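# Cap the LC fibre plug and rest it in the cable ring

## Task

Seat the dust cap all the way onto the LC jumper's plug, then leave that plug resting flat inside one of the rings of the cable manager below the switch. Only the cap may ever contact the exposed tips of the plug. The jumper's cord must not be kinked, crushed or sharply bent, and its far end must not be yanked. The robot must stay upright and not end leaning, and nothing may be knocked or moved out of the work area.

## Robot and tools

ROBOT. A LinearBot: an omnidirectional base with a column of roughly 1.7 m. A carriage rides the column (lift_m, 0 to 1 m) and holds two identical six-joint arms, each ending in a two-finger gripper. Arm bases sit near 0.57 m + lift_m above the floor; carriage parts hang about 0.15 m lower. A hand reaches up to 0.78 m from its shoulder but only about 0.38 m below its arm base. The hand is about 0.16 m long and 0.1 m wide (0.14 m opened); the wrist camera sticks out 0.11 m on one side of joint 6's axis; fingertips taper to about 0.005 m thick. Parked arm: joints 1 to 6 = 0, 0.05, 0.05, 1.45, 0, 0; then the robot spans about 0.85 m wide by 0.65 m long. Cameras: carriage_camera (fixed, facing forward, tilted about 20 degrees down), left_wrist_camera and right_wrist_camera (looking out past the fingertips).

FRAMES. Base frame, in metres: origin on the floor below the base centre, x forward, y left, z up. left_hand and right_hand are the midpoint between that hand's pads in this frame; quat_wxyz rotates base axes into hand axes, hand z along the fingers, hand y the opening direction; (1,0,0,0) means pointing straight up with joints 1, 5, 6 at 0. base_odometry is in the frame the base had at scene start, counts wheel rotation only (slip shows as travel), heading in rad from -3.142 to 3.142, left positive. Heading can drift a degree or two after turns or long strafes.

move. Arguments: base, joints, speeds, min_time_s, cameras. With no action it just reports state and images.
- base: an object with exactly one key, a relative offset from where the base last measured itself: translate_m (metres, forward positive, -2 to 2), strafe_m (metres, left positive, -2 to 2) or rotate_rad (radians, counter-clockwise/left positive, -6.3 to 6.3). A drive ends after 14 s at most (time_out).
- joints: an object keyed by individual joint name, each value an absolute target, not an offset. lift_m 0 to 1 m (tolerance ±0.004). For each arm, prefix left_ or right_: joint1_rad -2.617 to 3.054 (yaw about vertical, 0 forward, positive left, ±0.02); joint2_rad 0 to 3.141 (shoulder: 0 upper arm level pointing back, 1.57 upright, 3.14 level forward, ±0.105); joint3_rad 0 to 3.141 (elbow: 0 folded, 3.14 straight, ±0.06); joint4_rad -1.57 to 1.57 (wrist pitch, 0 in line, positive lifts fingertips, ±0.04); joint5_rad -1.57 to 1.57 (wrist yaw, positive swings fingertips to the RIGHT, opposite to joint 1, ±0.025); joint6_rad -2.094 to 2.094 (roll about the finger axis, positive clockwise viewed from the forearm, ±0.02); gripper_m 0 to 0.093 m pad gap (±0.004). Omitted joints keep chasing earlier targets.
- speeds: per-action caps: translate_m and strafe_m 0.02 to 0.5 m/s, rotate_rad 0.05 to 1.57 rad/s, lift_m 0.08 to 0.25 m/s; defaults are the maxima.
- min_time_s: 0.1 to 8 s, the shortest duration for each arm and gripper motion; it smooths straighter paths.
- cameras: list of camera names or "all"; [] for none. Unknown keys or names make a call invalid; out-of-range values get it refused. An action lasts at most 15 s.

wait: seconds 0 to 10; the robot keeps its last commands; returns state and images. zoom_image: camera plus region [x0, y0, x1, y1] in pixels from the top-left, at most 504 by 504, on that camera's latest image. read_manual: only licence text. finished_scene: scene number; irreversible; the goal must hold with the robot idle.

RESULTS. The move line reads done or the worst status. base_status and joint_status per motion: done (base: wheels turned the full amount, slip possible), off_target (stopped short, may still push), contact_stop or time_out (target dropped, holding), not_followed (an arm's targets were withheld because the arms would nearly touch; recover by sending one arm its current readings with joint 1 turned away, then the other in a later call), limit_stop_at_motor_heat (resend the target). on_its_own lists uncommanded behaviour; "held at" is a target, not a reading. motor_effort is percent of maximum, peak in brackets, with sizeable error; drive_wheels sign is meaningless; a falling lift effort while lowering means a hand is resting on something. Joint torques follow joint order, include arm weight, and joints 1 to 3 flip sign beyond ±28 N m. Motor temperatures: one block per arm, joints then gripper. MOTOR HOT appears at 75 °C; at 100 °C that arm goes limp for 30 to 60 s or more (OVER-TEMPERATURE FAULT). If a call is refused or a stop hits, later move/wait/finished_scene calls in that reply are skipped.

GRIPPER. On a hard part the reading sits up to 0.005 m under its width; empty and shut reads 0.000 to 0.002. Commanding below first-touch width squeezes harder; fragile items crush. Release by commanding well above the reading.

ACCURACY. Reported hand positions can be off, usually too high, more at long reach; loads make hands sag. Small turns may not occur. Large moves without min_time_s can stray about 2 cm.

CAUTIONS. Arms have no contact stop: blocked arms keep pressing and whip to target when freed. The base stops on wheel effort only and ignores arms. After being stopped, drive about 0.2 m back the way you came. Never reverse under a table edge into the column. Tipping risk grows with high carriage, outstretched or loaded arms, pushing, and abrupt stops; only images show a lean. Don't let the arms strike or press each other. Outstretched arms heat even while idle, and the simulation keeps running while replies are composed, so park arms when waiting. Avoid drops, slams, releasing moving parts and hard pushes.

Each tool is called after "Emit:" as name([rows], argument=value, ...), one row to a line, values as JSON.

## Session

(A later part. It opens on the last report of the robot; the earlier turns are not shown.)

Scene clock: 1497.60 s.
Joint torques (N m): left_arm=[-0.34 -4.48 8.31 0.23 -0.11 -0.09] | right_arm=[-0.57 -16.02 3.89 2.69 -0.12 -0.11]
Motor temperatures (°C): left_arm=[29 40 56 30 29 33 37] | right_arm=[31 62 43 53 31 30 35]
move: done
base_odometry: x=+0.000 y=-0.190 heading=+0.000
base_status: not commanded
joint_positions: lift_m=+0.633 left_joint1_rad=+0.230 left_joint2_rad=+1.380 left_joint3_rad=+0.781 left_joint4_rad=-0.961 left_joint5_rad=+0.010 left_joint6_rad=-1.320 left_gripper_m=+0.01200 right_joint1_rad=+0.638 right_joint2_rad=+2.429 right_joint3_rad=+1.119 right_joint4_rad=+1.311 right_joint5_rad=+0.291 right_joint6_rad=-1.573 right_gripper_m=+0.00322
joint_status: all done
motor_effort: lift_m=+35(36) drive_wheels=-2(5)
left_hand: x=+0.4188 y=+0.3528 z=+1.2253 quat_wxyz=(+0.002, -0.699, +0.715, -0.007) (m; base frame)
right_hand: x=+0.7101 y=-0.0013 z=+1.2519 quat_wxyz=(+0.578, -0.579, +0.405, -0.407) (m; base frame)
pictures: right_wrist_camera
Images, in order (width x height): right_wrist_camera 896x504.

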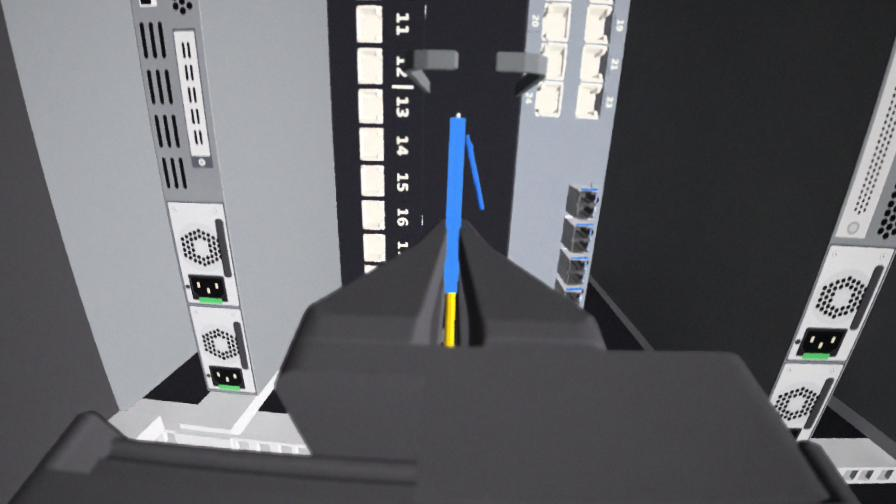

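Emit:
move(joints={"right_joint1_rad": 0.6043, "right_joint2_rad": 2.3786, "right_joint3_rad": 1.0585, "right_joint4_rad": 1.3446, "right_joint5_rad": 0.164, "right_joint6_rad": -1.582}, min_time_s=1.3, cameras=[])

Emit:
move(joints={"right_joint1_rad": 0.5218, "right_joint2_rad": 2.3614, "right_joint3_rad": 1.0108, "right_joint4_rad": 1.3751, "right_joint5_rad": -0.1454, "right_joint6_rad": -1.582}, min_time_s=1.8, cameras=["right_wrist_camera", "carriage_camera"])

Scene clock: 1524.63 s.
Joint torques (N m): left_arm=[-0.32 -4.49 8.31 0.23 -0.1 -0.08] | right_arm=[-0.61 -15.68 3.74 2.72 -0.11 -0.11]
Motor temperatures (°C): left_arm=[29 40 56 30 29 33 37] | right_arm=[31 61 43 55 31 30 35]
move: done
base_odometry: x=+0.000 y=-0.190 heading=+0.000
base_status: not commanded
joint_positions: lift_m=+0.633 left_joint1_rad=+0.230 left_joint2_rad=+1.380 left_joint3_rad=+0.781 left_joint4_rad=-0.961 left_joint5_rad=+0.010 left_joint6_rad=-1.320 left_gripper_m=+0.01200 right_joint1_rad=+0.610 right_joint2_rad=+2.410 right_joint3_rad=+1.070 right_joint4_rad=+1.342 right_joint5_rad=+0.175 right_joint6_rad=-1.573 right_gripper_m=+0.00322
joint_status: all done
motor_effort: lift_m=+35(36) drive_wheels=-2(6)
left_hand: x=+0.4188 y=+0.3528 z=+1.2253 quat_wxyz=(+0.002, -0.699, +0.715, -0.007) (m; base frame)
right_hand: x=+0.7030 y=-0.0027 z=+1.2523 quat_wxyz=(+0.596, -0.596, +0.380, -0.381) (m; base frame)
pictures: none
No camera images: "cameras" was empty.

Scene clock: 1526.73 s.
Joint torques (N m): left_arm=[-0.32 -4.45 8.27 0.22 -0.1 -0.08] | right_arm=[-0.61 -15.28 3.59 2.7 -0.11 -0.11]
Motor temperatures (°C): left_arm=[29 40 56 30 29 33 37] | right_arm=[31 61 42 55 31 30 35]
move: done
base_odometry: x=+0.000 y=-0.190 heading=+0.000
base_status: not commanded
joint_positions: lift_m=+0.633 left_joint1_rad=+0.230 left_joint2_rad=+1.380 left_joint3_rad=+0.781 left_joint4_rad=-0.961 left_joint5_rad=+0.010 left_joint6_rad=-1.320 left_gripper_m=+0.01200 right_joint1_rad=+0.528 right_joint2_rad=+2.392 right_joint3_rad=+1.021 right_joint4_rad=+1.372 right_joint5_rad=-0.134 right_joint6_rad=-1.573 right_gripper_m=+0.00322
joint_status: all done
motor_effort: lift_m=+35(36) drive_wheels=-2(7)
left_hand: x=+0.4188 y=+0.3528 z=+1.2253 quat_wxyz=(+0.002, -0.699, +0.715, -0.007) (m; base frame)
right_hand: x=+0.6919 y=-0.0027 z=+1.2524 quat_wxyz=(+0.635, -0.635, +0.310, -0.312) (m; base frame)
pictures: carriage_camera, right_wrist_camera
Images, in order (width x height): carriage_camera 896x504, right_wrist_camera 896x504.

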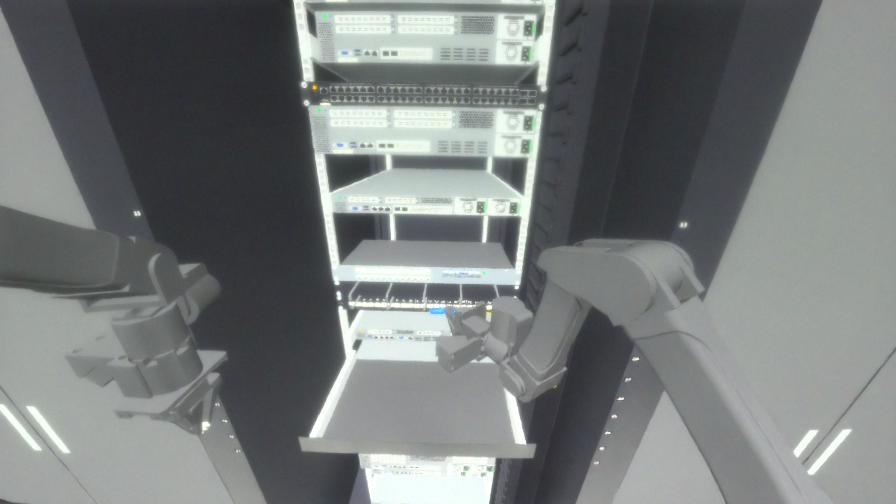

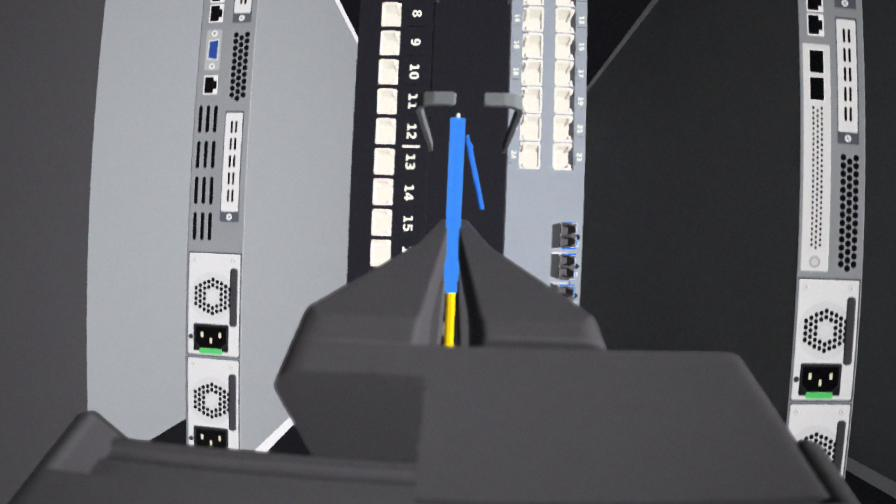

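Emit:
move(joints={"right_joint1_rad": 0.655, "right_joint2_rad": 2.3604, "right_joint3_rad": 1.006, "right_joint4_rad": 1.378, "right_joint5_rad": 0.049, "right_joint6_rad": -1.582}, min_time_s=2, cameras=["right_wrist_camera"])

Emit:
move(joints={"right_joint1_rad": 0.809, "right_joint2_rad": 2.4286, "right_joint3_rad": 1.0816, "right_joint4_rad": 1.3315, "right_joint5_rad": 0.264, "right_joint6_rad": -1.582}, min_time_s=2.5, cameras=["right_wrist_camera", "carriage_camera"])

Scene clock: 1535.43 s.
Joint torques (N m): left_arm=[-0.35 -4.46 8.29 0.22 -0.1 -0.08] | right_arm=[0.55 -15.35 3.59 2.71 0.11 -0.11]
Motor temperatures (°C): left_arm=[29 40 56 30 29 33 37] | right_arm=[31 64 42 56 31 30 35]
move: done
base_odometry: x=+0.000 y=-0.190 heading=+0.000
base_status: not commanded
joint_positions: lift_m=+0.633 left_joint1_rad=+0.230 left_joint2_rad=+1.380 left_joint3_rad=+0.781 left_joint4_rad=-0.961 left_joint5_rad=+0.010 left_joint6_rad=-1.320 left_gripper_m=+0.01200 right_joint1_rad=+0.649 right_joint2_rad=+2.392 right_joint3_rad=+1.016 right_joint4_rad=+1.375 right_joint5_rad=+0.039 right_joint6_rad=-1.573 right_gripper_m=+0.00322
joint_status: all done
motor_effort: lift_m=+35(36) drive_wheels=-3(7)
left_hand: x=+0.4188 y=+0.3528 z=+1.2253 quat_wxyz=(+0.002, -0.699, +0.715, -0.007) (m; base frame)
right_hand: x=+0.6698 y=+0.0294 z=+1.2515 quat_wxyz=(+0.627, -0.628, +0.326, -0.327) (m; base frame)
pictures: right_wrist_camera
Images, in order (width x height): right_wrist_camera 896x504.

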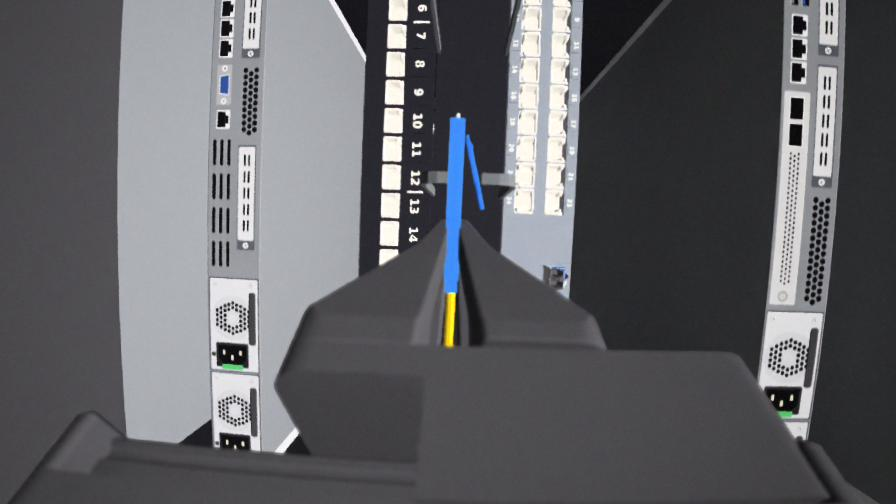

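Scene clock: 1538.23 s.
Joint torques (N m): left_arm=[-0.36 -4.48 8.28 0.23 -0.1 -0.09] | right_arm=[0.58 -10.93 6.27 2.51 0.12 -0.11]
Motor temperatures (°C): left_arm=[29 40 56 30 29 33 37] | right_arm=[31 63 42 56 31 30 35]
move: done
base_odometry: x=+0.000 y=-0.190 heading=+0.000
base_status: not commanded
joint_positions: lift_m=+0.633 left_joint1_rad=+0.230 left_joint2_rad=+1.380 left_joint3_rad=+0.781 left_joint4_rad=-0.961 left_joint5_rad=+0.010 left_joint6_rad=-1.320 left_gripper_m=+0.01200 right_joint1_rad=+0.803 right_joint2_rad=+2.410 right_joint3_rad=+1.063 right_joint4_rad=+1.346 right_joint5_rad=+0.254 right_joint6_rad=-1.573 right_gripper_m=+0.00322
joint_status: all done
motor_effort: lift_m=+35(36) drive_wheels=-1(6)
left_hand: x=+0.4188 y=+0.3528 z=+1.2253 quat_wxyz=(+0.002, -0.699, +0.715, -0.007) (m; base frame)
right_hand: x=+0.6420 y=+0.0730 z=+1.2511 quat_wxyz=(+0.616, -0.618, +0.345, -0.346) (m; base frame)
pictures: carriage_camera, right_wrist_camera
Images, in order (width x height): carriage_camera 896x504, right_wrist_camera 896x504.

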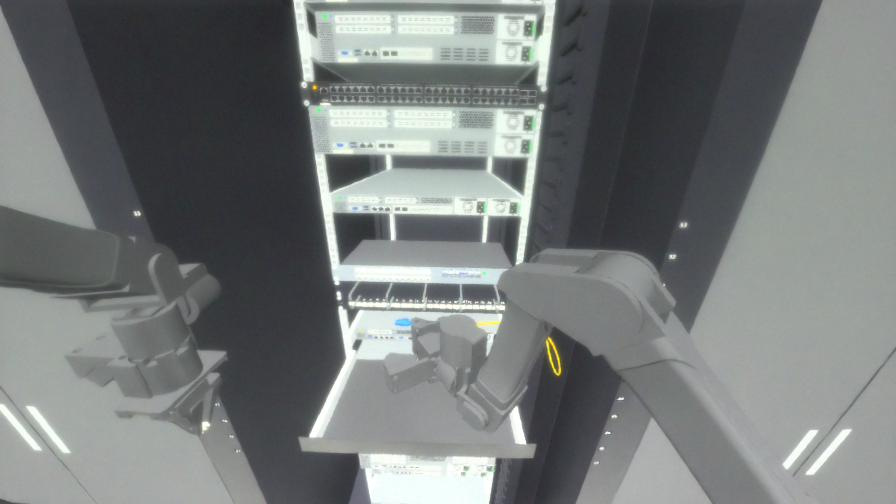

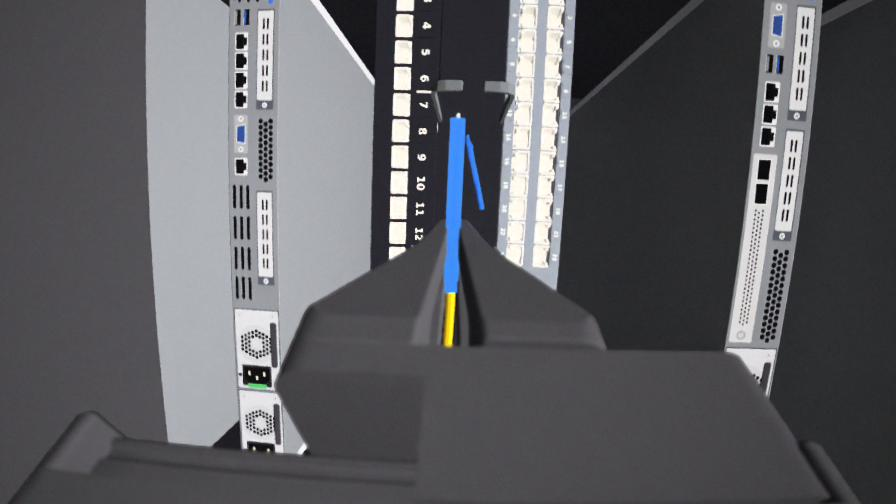

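Emit:
move(joints={"left_joint1_rad": -0.341, "left_joint2_rad": 2.3207, "left_joint3_rad": 2.108, "left_joint4_rad": -1.3575, "left_joint5_rad": -0.010, "left_joint6_rad": -1.941}, min_time_s=4, cameras=["right_wrist_camera", "left_wrist_camera"])

Scene clock: 1573.40 s.
Joint torques (N m): left_arm=[-0.57 -9.92 9.73 -0.03 -0.12 -0.1] | right_arm=[0.46 -11.17 6.22 2.55 0.07 -0.11]
Motor temperatures (°C): left_arm=[29 40 56 30 29 33 37] | right_arm=[31 59 42 54 31 30 35]
move: done
base_odometry: x=+0.000 y=-0.190 heading=+0.000
base_status: not commanded
joint_positions: lift_m=+0.633 left_joint1_rad=-0.333 left_joint2_rad=+2.304 left_joint3_rad=+2.075 left_joint4_rad=-1.344 left_joint5_rad=+0.003 left_joint6_rad=-1.930 left_gripper_m=+0.01199 right_joint1_rad=+0.804 right_joint2_rad=+2.412 right_joint3_rad=+1.064 right_joint4_rad=+1.342 right_joint5_rad=+0.257 right_joint6_rad=-1.573 right_gripper_m=+0.00322
joint_status: all done
motor_effort: lift_m=+35(36) drive_wheels=+1(7)
left_hand: x=+0.6387 y=+0.1598 z=+1.2534 quat_wxyz=(-0.002, -0.716, +0.698, +0.001) (m; base frame)
right_hand: x=+0.6418 y=+0.0731 z=+1.2491 quat_wxyz=(+0.614, -0.619, +0.346, -0.346) (m; base frame)
pictures: left_wrist_camera, right_wrist_camera
Images, in order (width x height): left_wrist_camera 896x504, right_wrist_camera 896x504.

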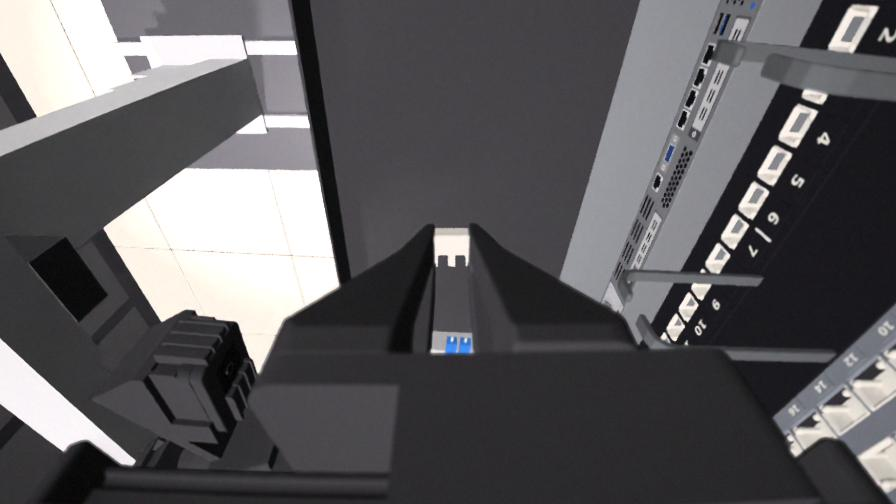

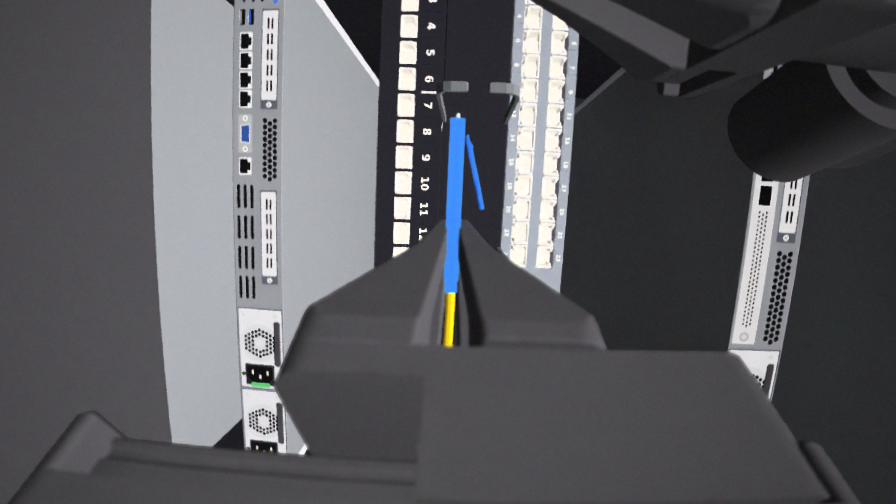

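Emit:
zoom_image(camera="left_wrist_camera", region=[400, 210, 510, 370])

Emit:
zoom_image(camera="right_wrist_camera", region=[400, 20, 560, 250])

Scaled by 3.150 from the camera's 896x504 image, which has a finer 1280x720 frame.

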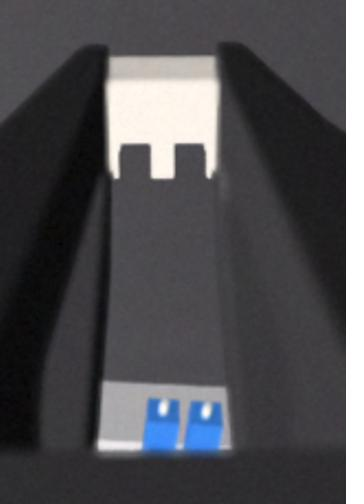

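Scaled by 2.191 from the camera's 896x504 image, which has a finer 1280x720 frame.

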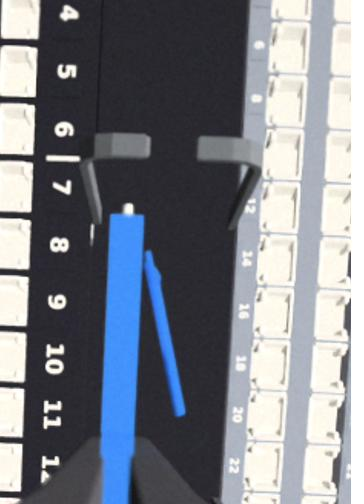

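Emit:
move(joints={"left_joint1_rad": -0.381, "left_joint2_rad": 2.3697, "left_joint3_rad": 2.176, "left_joint4_rad": -1.3744, "left_joint5_rad": -0.013, "left_joint6_rad": -1.981}, min_time_s=2, cameras=["right_wrist_camera", "left_wrist_camera"])

Emit:
zoom_image(camera="left_wrist_camera", region=[400, 210, 510, 370])

Emit:
zoom_image(camera="right_wrist_camera", region=[400, 0, 560, 230])

Scene clock: 1624.23 s.
Joint torques (N m): left_arm=[-0.62 -10.15 9.72 -0.03 -0.13 -0.09] | right_arm=[0.49 -11.17 6.22 2.56 0.08 -0.11]
Motor temperatures (°C): left_arm=[29 49 56 30 29 33 37] | right_arm=[31 54 43 52 31 30 36]
move: done
base_odometry: x=+0.000 y=-0.190 heading=+0.000
base_status: not commanded
joint_positions: lift_m=+0.633 left_joint1_rad=-0.373 left_joint2_rad=+2.353 left_joint3_rad=+2.143 left_joint4_rad=-1.361 left_joint5_rad=+0.000 left_joint6_rad=-1.970 left_gripper_m=+0.01199 right_joint1_rad=+0.804 right_joint2_rad=+2.412 right_joint3_rad=+1.064 right_joint4_rad=+1.342 right_joint5_rad=+0.257 right_joint6_rad=-1.573 right_gripper_m=+0.00322
joint_status: all done
motor_effort: lift_m=+35(36) drive_wheels=+4(7)
left_hand: x=+0.6419 y=+0.1402 z=+1.2496 quat_wxyz=(+0.000, -0.717, +0.698, +0.000) (m; base frame)
right_hand: x=+0.6418 y=+0.0731 z=+1.2491 quat_wxyz=(+0.614, -0.619, +0.346, -0.346) (m; base frame)
pictures: left_wrist_camera, right_wrist_camera
Images, in order (width x height): left_wrist_camera 896x504, right_wrist_camera 896x504.

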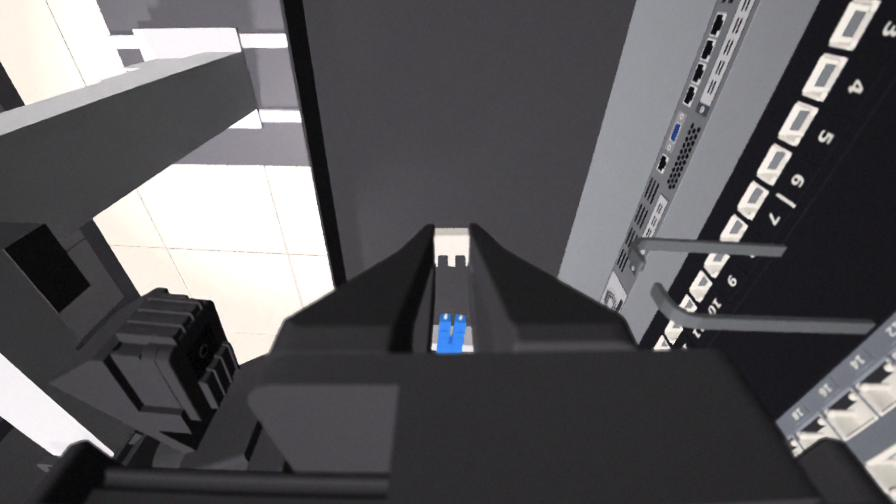

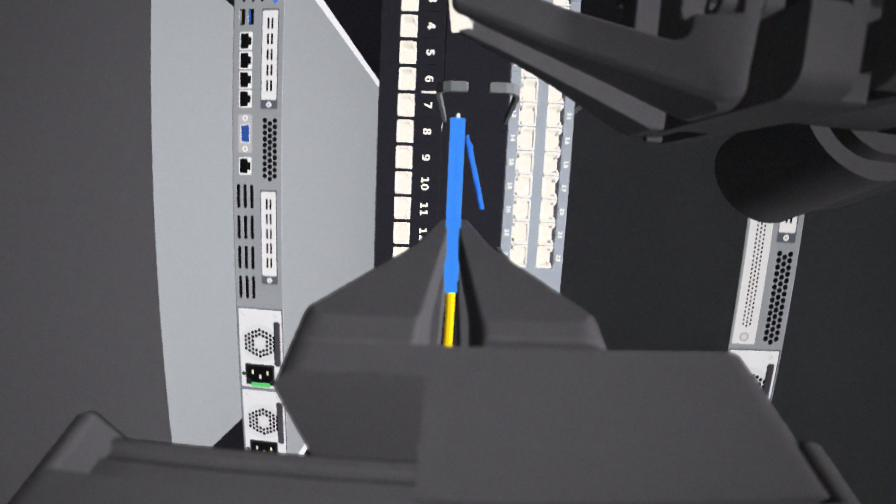

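Scaled by 3.150 from the camera's 896x504 image, which has a finer 1280x720 frame.

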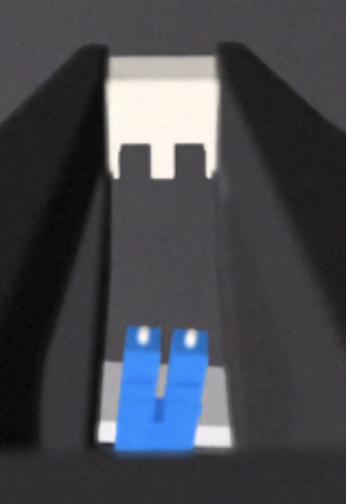

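Scaled by 2.191 from the camera's 896x504 image, which has a finer 1280x720 frame.

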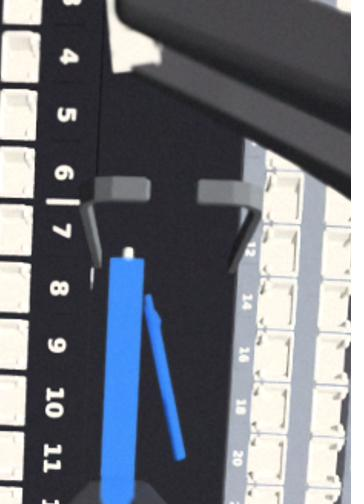

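Emit:
zoom_image(camera="right_wrist_camera", region=[430, 0, 500, 70])

Scaled by 7.200 from the camera's 896x504 image, which has a finer 1280x720 frame.

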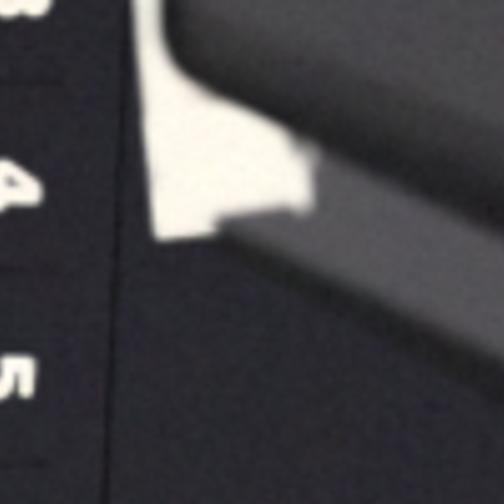

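Emit:
move(joints={"left_joint1_rad": -0.4352, "left_joint2_rad": 2.4597, "left_joint3_rad": 2.3266, "left_joint4_rad": -1.4748, "left_joint5_rad": -0.1095, "left_joint6_rad": -1.981}, min_time_s=2.5, cameras=["right_wrist_camera", "left_wrist_camera"])

Emit:
zoom_image(camera="left_wrist_camera", region=[400, 210, 510, 370])

Emit:
zoom_image(camera="right_wrist_camera", region=[420, 0, 520, 140])

Scene clock: 1714.63 s.
Joint torques (N m): left_arm=[-0.62 -10.54 9.55 -0.12 -0.18 -0.09] | right_arm=[0.47 -11.18 6.22 2.56 0.08 -0.11]
Motor temperatures (°C): left_arm=[29 55 59 30 29 33 37] | right_arm=[31 54 43 52 31 30 36]
move: done
base_odometry: x=+0.000 y=-0.190 heading=+0.000
base_status: not commanded
joint_positions: lift_m=+0.633 left_joint1_rad=-0.427 left_joint2_rad=+2.442 left_joint3_rad=+2.294 left_joint4_rad=-1.462 left_joint5_rad=-0.096 left_joint6_rad=-1.971 left_gripper_m=+0.01200 right_joint1_rad=+0.804 right_joint2_rad=+2.412 right_joint3_rad=+1.064 right_joint4_rad=+1.342 right_joint5_rad=+0.257 right_joint6_rad=-1.573 right_gripper_m=+0.00322
joint_status: all done
motor_effort: lift_m=+35(36) drive_wheels=+5(7)
left_hand: x=+0.6440 y=+0.1300 z=+1.2486 quat_wxyz=(+0.038, -0.696, +0.716, +0.036) (m; base frame)
right_hand: x=+0.6418 y=+0.0731 z=+1.2491 quat_wxyz=(+0.614, -0.619, +0.346, -0.346) (m; base frame)
pictures: left_wrist_camera, right_wrist_camera
Images, in order (width x height): left_wrist_camera 896x504, right_wrist_camera 896x504.

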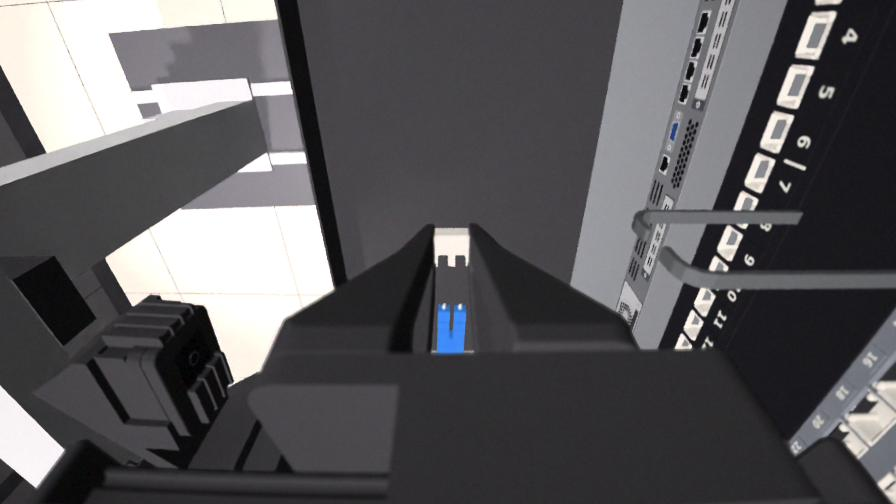

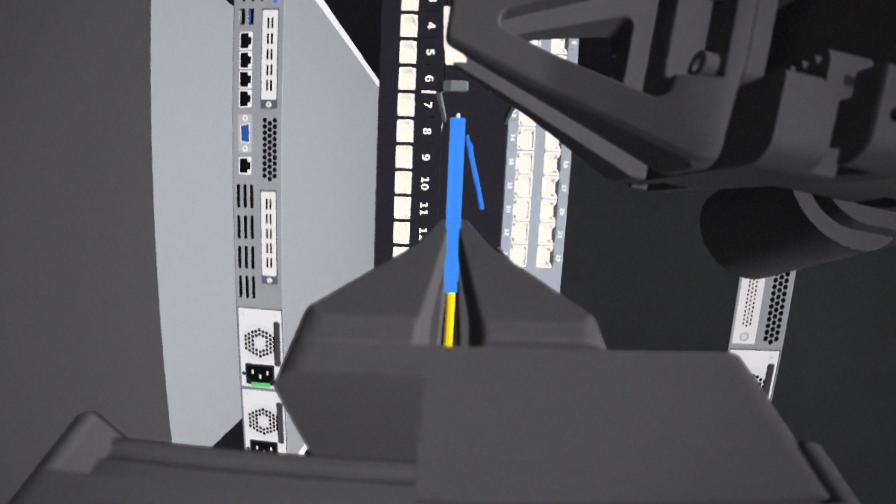

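Scaled by 3.150 from the camera's 896x504 image, which has a finer 1280x720 frame.

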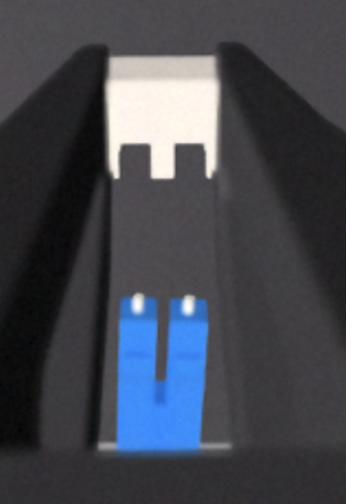

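Scaled by 3.600 from the camera's 896x504 image, which has a finer 1280x720 frame.

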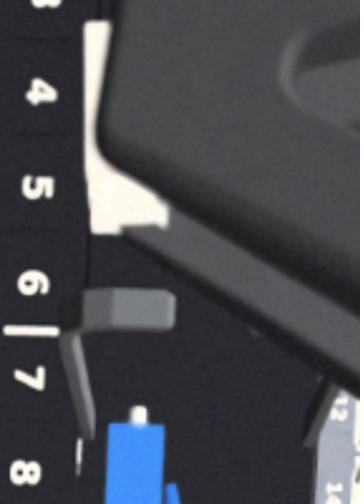

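Emit:
move(joints={"left_joint1_rad": -0.4645, "left_joint2_rad": 2.511, "left_joint3_rad": 2.418, "left_joint4_rad": -1.532, "left_joint5_rad": -0.141, "left_joint6_rad": -2.001}, min_time_s=2.5, cameras=["right_wrist_camera", "left_wrist_camera"])

Emit:
zoom_image(camera="left_wrist_camera", region=[400, 210, 510, 370])

Emit:
zoom_image(camera="right_wrist_camera", region=[420, 20, 520, 160])

Scene clock: 1753.47 s.
Joint torques (N m): left_arm=[-0.61 -10.74 9.47 -0.16 -0.21 -0.09] | right_arm=[0.47 -11.18 6.22 2.55 0.07 -0.11]
Motor temperatures (°C): left_arm=[29 57 58 30 29 33 37] | right_arm=[31 54 43 52 31 30 36]
move: done
base_odometry: x=+0.000 y=-0.190 heading=+0.000
base_status: not commanded
joint_positions: lift_m=+0.633 left_joint1_rad=-0.456 left_joint2_rad=+2.494 left_joint3_rad=+2.386 left_joint4_rad=-1.518 left_joint5_rad=-0.128 left_joint6_rad=-1.990 left_gripper_m=+0.01200 right_joint1_rad=+0.804 right_joint2_rad=+2.412 right_joint3_rad=+1.064 right_joint4_rad=+1.342 right_joint5_rad=+0.257 right_joint6_rad=-1.573 right_gripper_m=+0.00322
joint_status: all done
motor_effort: lift_m=+35(36) drive_wheels=+1(7)
left_hand: x=+0.6441 y=+0.1210 z=+1.2489 quat_wxyz=(+0.050, -0.691, +0.720, +0.048) (m; base frame)
right_hand: x=+0.6418 y=+0.0731 z=+1.2491 quat_wxyz=(+0.614, -0.619, +0.346, -0.346) (m; base frame)
pictures: left_wrist_camera, right_wrist_camera
Images, in order (width x height): left_wrist_camera 896x504, right_wrist_camera 896x504.

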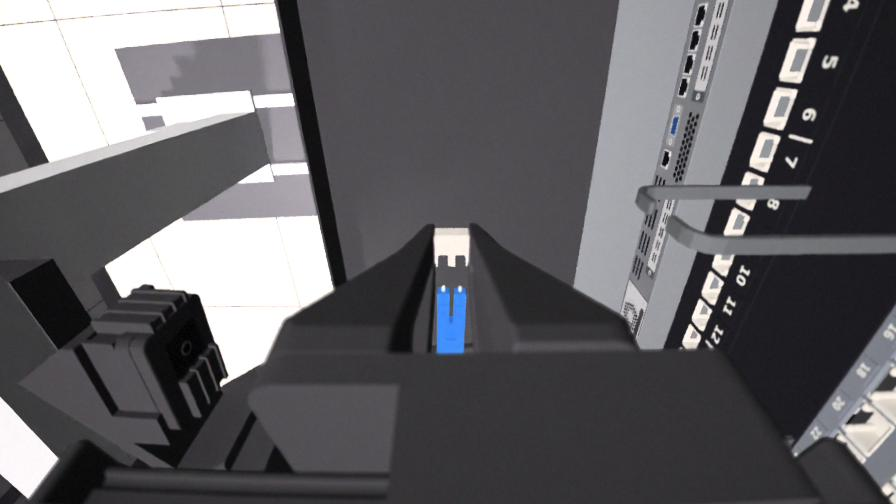

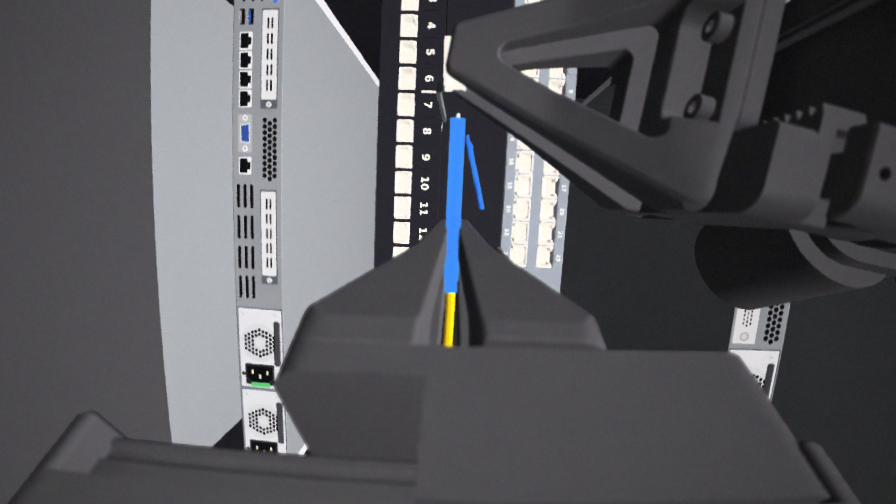

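Scaled by 3.150 from the camera's 896x504 image, which has a finer 1280x720 frame.

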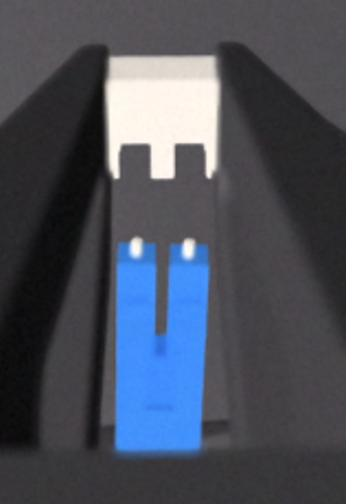

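Scaled by 3.600 from the camera's 896x504 image, which has a finer 1280x720 frame.

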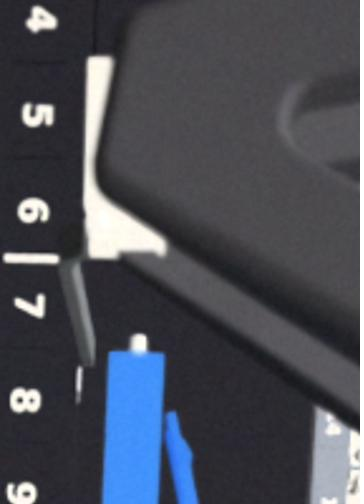

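Emit:
move(joints={"left_joint1_rad": -0.4716, "left_joint2_rad": 2.529, "left_joint3_rad": 2.4557, "left_joint4_rad": -1.553, "left_joint5_rad": -0.141, "left_joint6_rad": -2.013}, min_time_s=2, cameras=["right_wrist_camera", "left_wrist_camera"])

Emit:
zoom_image(camera="left_wrist_camera", region=[400, 210, 510, 370])

Emit:
zoom_image(camera="right_wrist_camera", region=[420, 20, 520, 160])

Scene clock: 1770.23 s.
Joint torques (N m): left_arm=[-0.62 -10.81 9.42 -0.16 -0.2 -0.1] | right_arm=[0.49 -11.15 6.23 2.55 0.08 -0.11]
Motor temperatures (°C): left_arm=[29 59 60 30 29 33 37] | right_arm=[31 54 43 52 31 30 36]
move: done
base_odometry: x=+0.000 y=-0.190 heading=+0.000
base_status: not commanded
joint_positions: lift_m=+0.633 left_joint1_rad=-0.463 left_joint2_rad=+2.511 left_joint3_rad=+2.424 left_joint4_rad=-1.540 left_joint5_rad=-0.129 left_joint6_rad=-2.002 left_gripper_m=+0.01200 right_joint1_rad=+0.804 right_joint2_rad=+2.412 right_joint3_rad=+1.064 right_joint4_rad=+1.342 right_joint5_rad=+0.257 right_joint6_rad=-1.573 right_gripper_m=+0.00322
joint_status: all done
motor_effort: lift_m=+35(36) drive_wheels=+0(7)
left_hand: x=+0.6445 y=+0.1173 z=+1.2503 quat_wxyz=(+0.051, -0.693, +0.718, +0.048) (m; base frame)
right_hand: x=+0.6418 y=+0.0731 z=+1.2491 quat_wxyz=(+0.614, -0.619, +0.346, -0.346) (m; base frame)
pictures: left_wrist_camera, right_wrist_camera
Images, in order (width x height): left_wrist_camera 896x504, right_wrist_camera 896x504.

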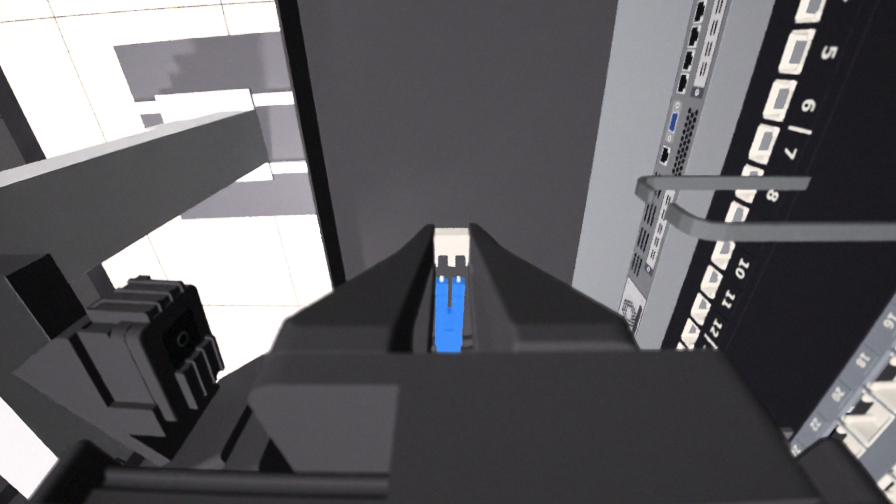

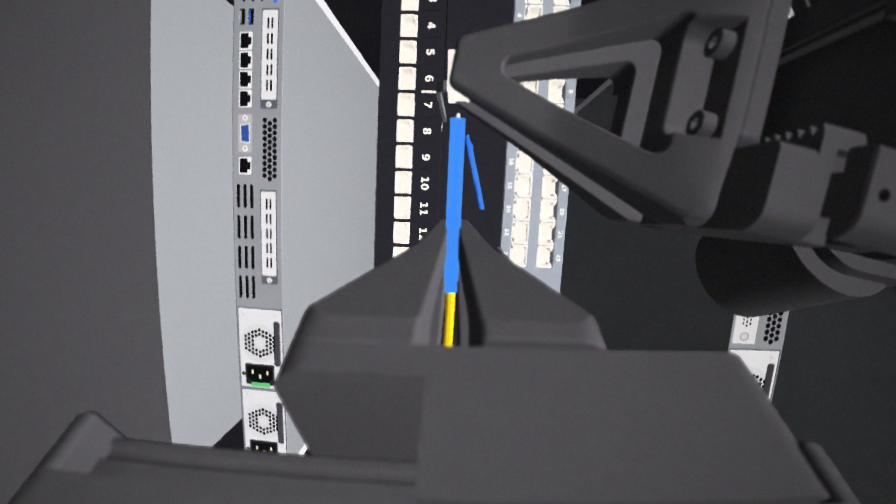

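Scaled by 3.150 from the camera's 896x504 image, which has a finer 1280x720 frame.

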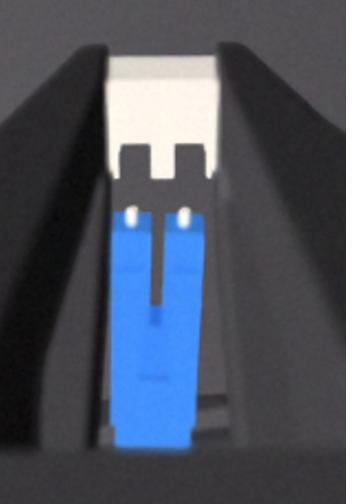

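Scaled by 3.600 from the camera's 896x504 image, which has a finer 1280x720 frame.

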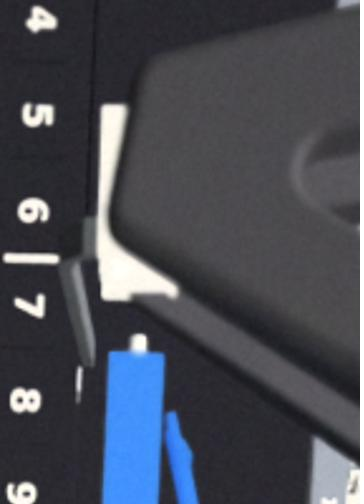

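Emit:
move(joints={"left_joint1_rad": -0.4803, "left_joint2_rad": 2.5401, "left_joint3_rad": 2.4747, "left_joint4_rad": -1.562, "left_joint5_rad": -0.141, "left_joint6_rad": -2.0215}, min_time_s=2, cameras=["right_wrist_camera", "left_wrist_camera"])

Emit:
zoom_image(camera="left_wrist_camera", region=[400, 210, 510, 370])

Emit:
zoom_image(camera="right_wrist_camera", region=[420, 20, 520, 160])

Scene clock: 1786.03 s.
Joint torques (N m): left_arm=[-0.64 -10.85 9.46 -0.15 -0.19 -0.09] | right_arm=[0.47 -11.17 6.22 2.55 0.08 -0.11]
Motor temperatures (°C): left_arm=[29 59 60 30 29 33 37] | right_arm=[31 54 43 52 31 30 36]
move: done
base_odometry: x=+0.000 y=-0.190 heading=+0.000
base_status: not commanded
joint_positions: lift_m=+0.633 left_joint1_rad=-0.472 left_joint2_rad=+2.523 left_joint3_rad=+2.442 left_joint4_rad=-1.544 left_joint5_rad=-0.129 left_joint6_rad=-2.011 left_gripper_m=+0.01200 right_joint1_rad=+0.804 right_joint2_rad=+2.412 right_joint3_rad=+1.064 right_joint4_rad=+1.342 right_joint5_rad=+0.257 right_joint6_rad=-1.573 right_gripper_m=+0.00322
joint_status: all done
joint sent to its limit — left_joint4_rad, lower limit.
motor_effort: lift_m=+35(36) drive_wheels=+1(8)
left_hand: x=+0.6446 y=+0.1125 z=+1.2496 quat_wxyz=(+0.052, -0.693, +0.718, +0.046) (m; base frame)
right_hand: x=+0.6418 y=+0.0731 z=+1.2491 quat_wxyz=(+0.614, -0.619, +0.346, -0.346) (m; base frame)
pictures: left_wrist_camera, right_wrist_camera
Images, in order (width x height): left_wrist_camera 896x504, right_wrist_camera 896x504.

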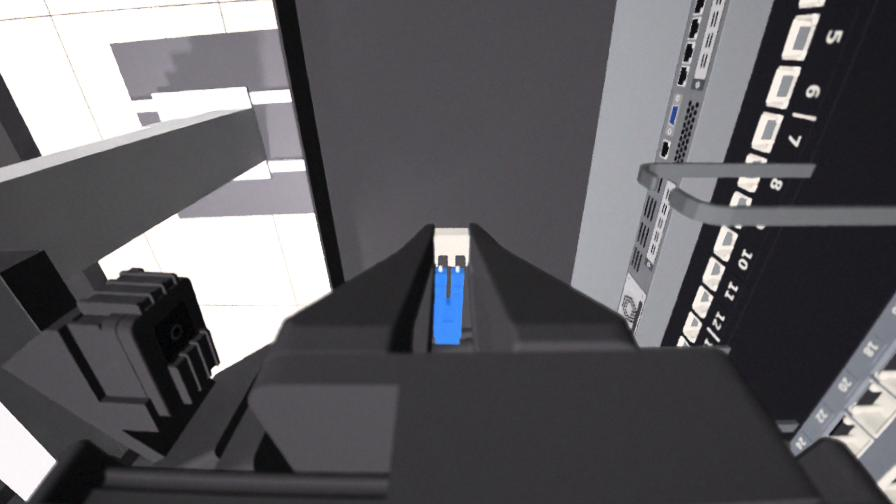

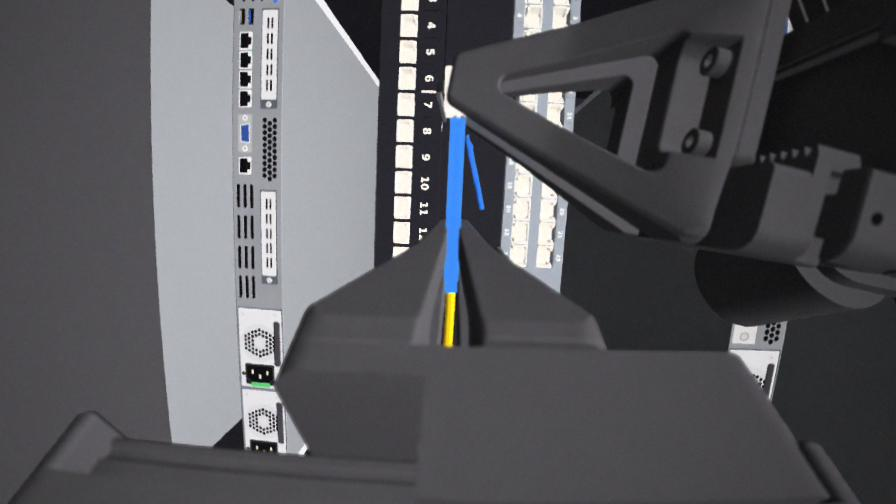

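Scaled by 3.150 from the camera's 896x504 image, which has a finer 1280x720 frame.

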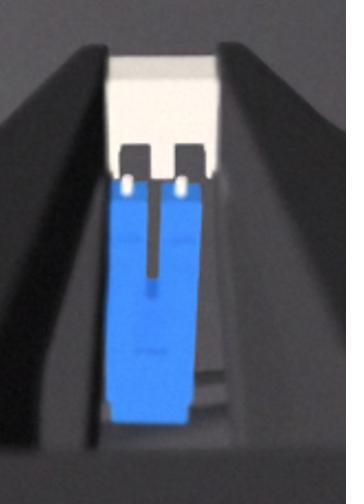

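Scaled by 3.600 from the camera's 896x504 image, which has a finer 1280x720 frame.

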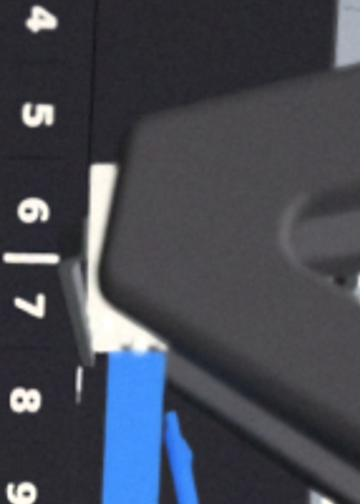

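Emit:
move(cameras=["left_wrist_camera","right_wrist_camera"])

Emit:
zoom_image(camera="left_wrist_camera", region=[400, 210, 510, 370])

Emit:
zoom_image(camera="right_wrist_camera", region=[420, 20, 520, 160])

Scene clock: 1821.37 s.
Joint torques (N m): left_arm=[-0.62 -10.89 9.47 -0.14 -0.2 -0.09] | right_arm=[0.47 -11.17 6.22 2.55 0.08 -0.11]
Motor temperatures (°C): left_arm=[29 61 62 30 29 33 37] | right_arm=[31 54 43 52 31 30 36]
base_odometry: x=+0.000 y=-0.190 heading=+0.000
base_status: not commanded
joint_positions: lift_m=+0.633 left_joint1_rad=-0.472 left_joint2_rad=+2.523 left_joint3_rad=+2.442 left_joint4_rad=-1.546 left_joint5_rad=-0.129 left_joint6_rad=-2.011 left_gripper_m=+0.01200 right_joint1_rad=+0.804 right_joint2_rad=+2.412 right_joint3_rad=+1.064 right_joint4_rad=+1.342 right_joint5_rad=+0.257 right_joint6_rad=-1.573 right_gripper_m=+0.00322
joint_status: all done
joint sent to its limit — left_joint4_rad, lower limit.
motor_effort: lift_m=+35(36) drive_wheels=-1(8)
left_hand: x=+0.6444 y=+0.1126 z=+1.2497 quat_wxyz=(+0.052, -0.693, +0.718, +0.047) (m; base frame)
right_hand: x=+0.6418 y=+0.0731 z=+1.2491 quat_wxyz=(+0.614, -0.619, +0.346, -0.346) (m; base frame)
pictures: left_wrist_camera, right_wrist_camera
Images, in order (width x height): left_wrist_camera 896x504, right_wrist_camera 896x504.

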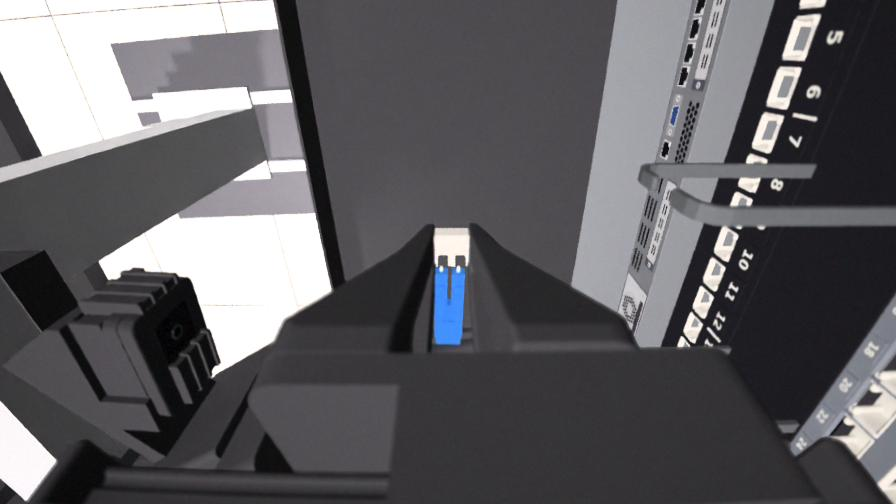

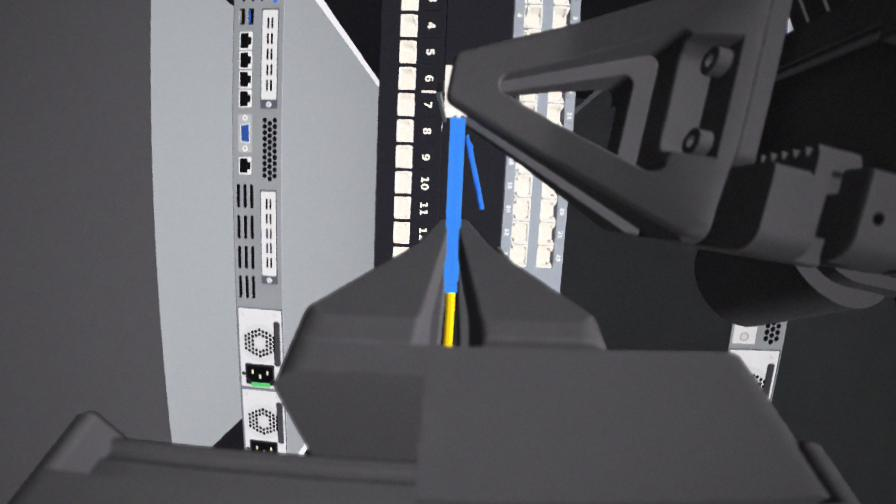

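Scaled by 3.150 from the camera's 896x504 image, which has a finer 1280x720 frame.

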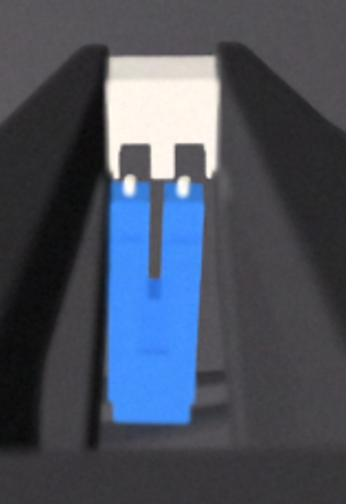

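Scaled by 3.600 from the camera's 896x504 image, which has a finer 1280x720 frame.

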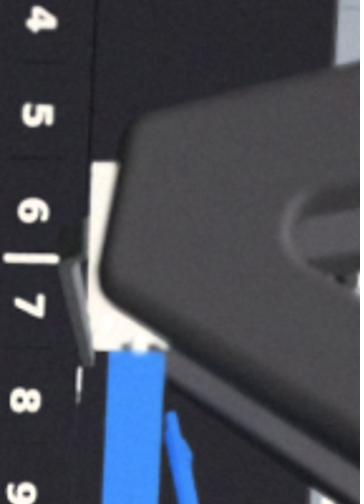

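Emit:
zoom_image(camera="left_wrist_camera", region=[425, 245, 481, 285])

Emit:
zoom_image(camera="right_wrist_camera", region=[435, 85, 485, 135])

Scaled by 9.000 from the camera's 896x504 image, which has a finer 1280x720 frame.

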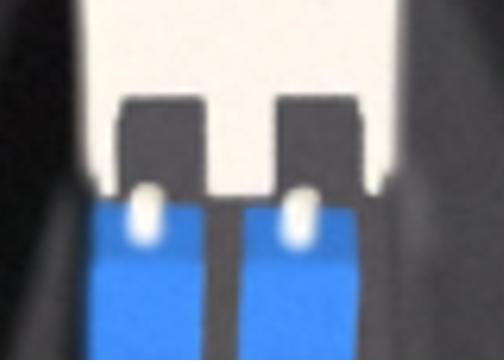

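Scaled by 10.080 from the camera's 896x504 image, which has a finer 1280x720 frame.

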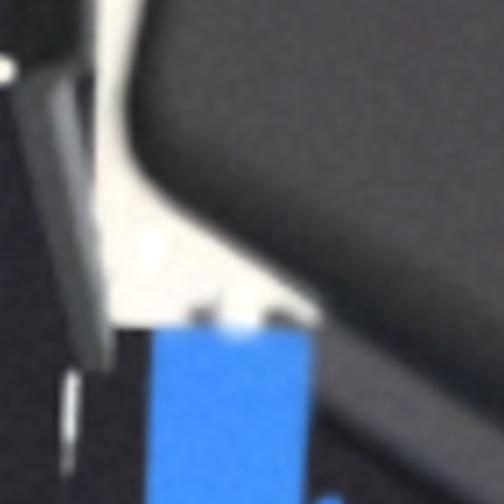

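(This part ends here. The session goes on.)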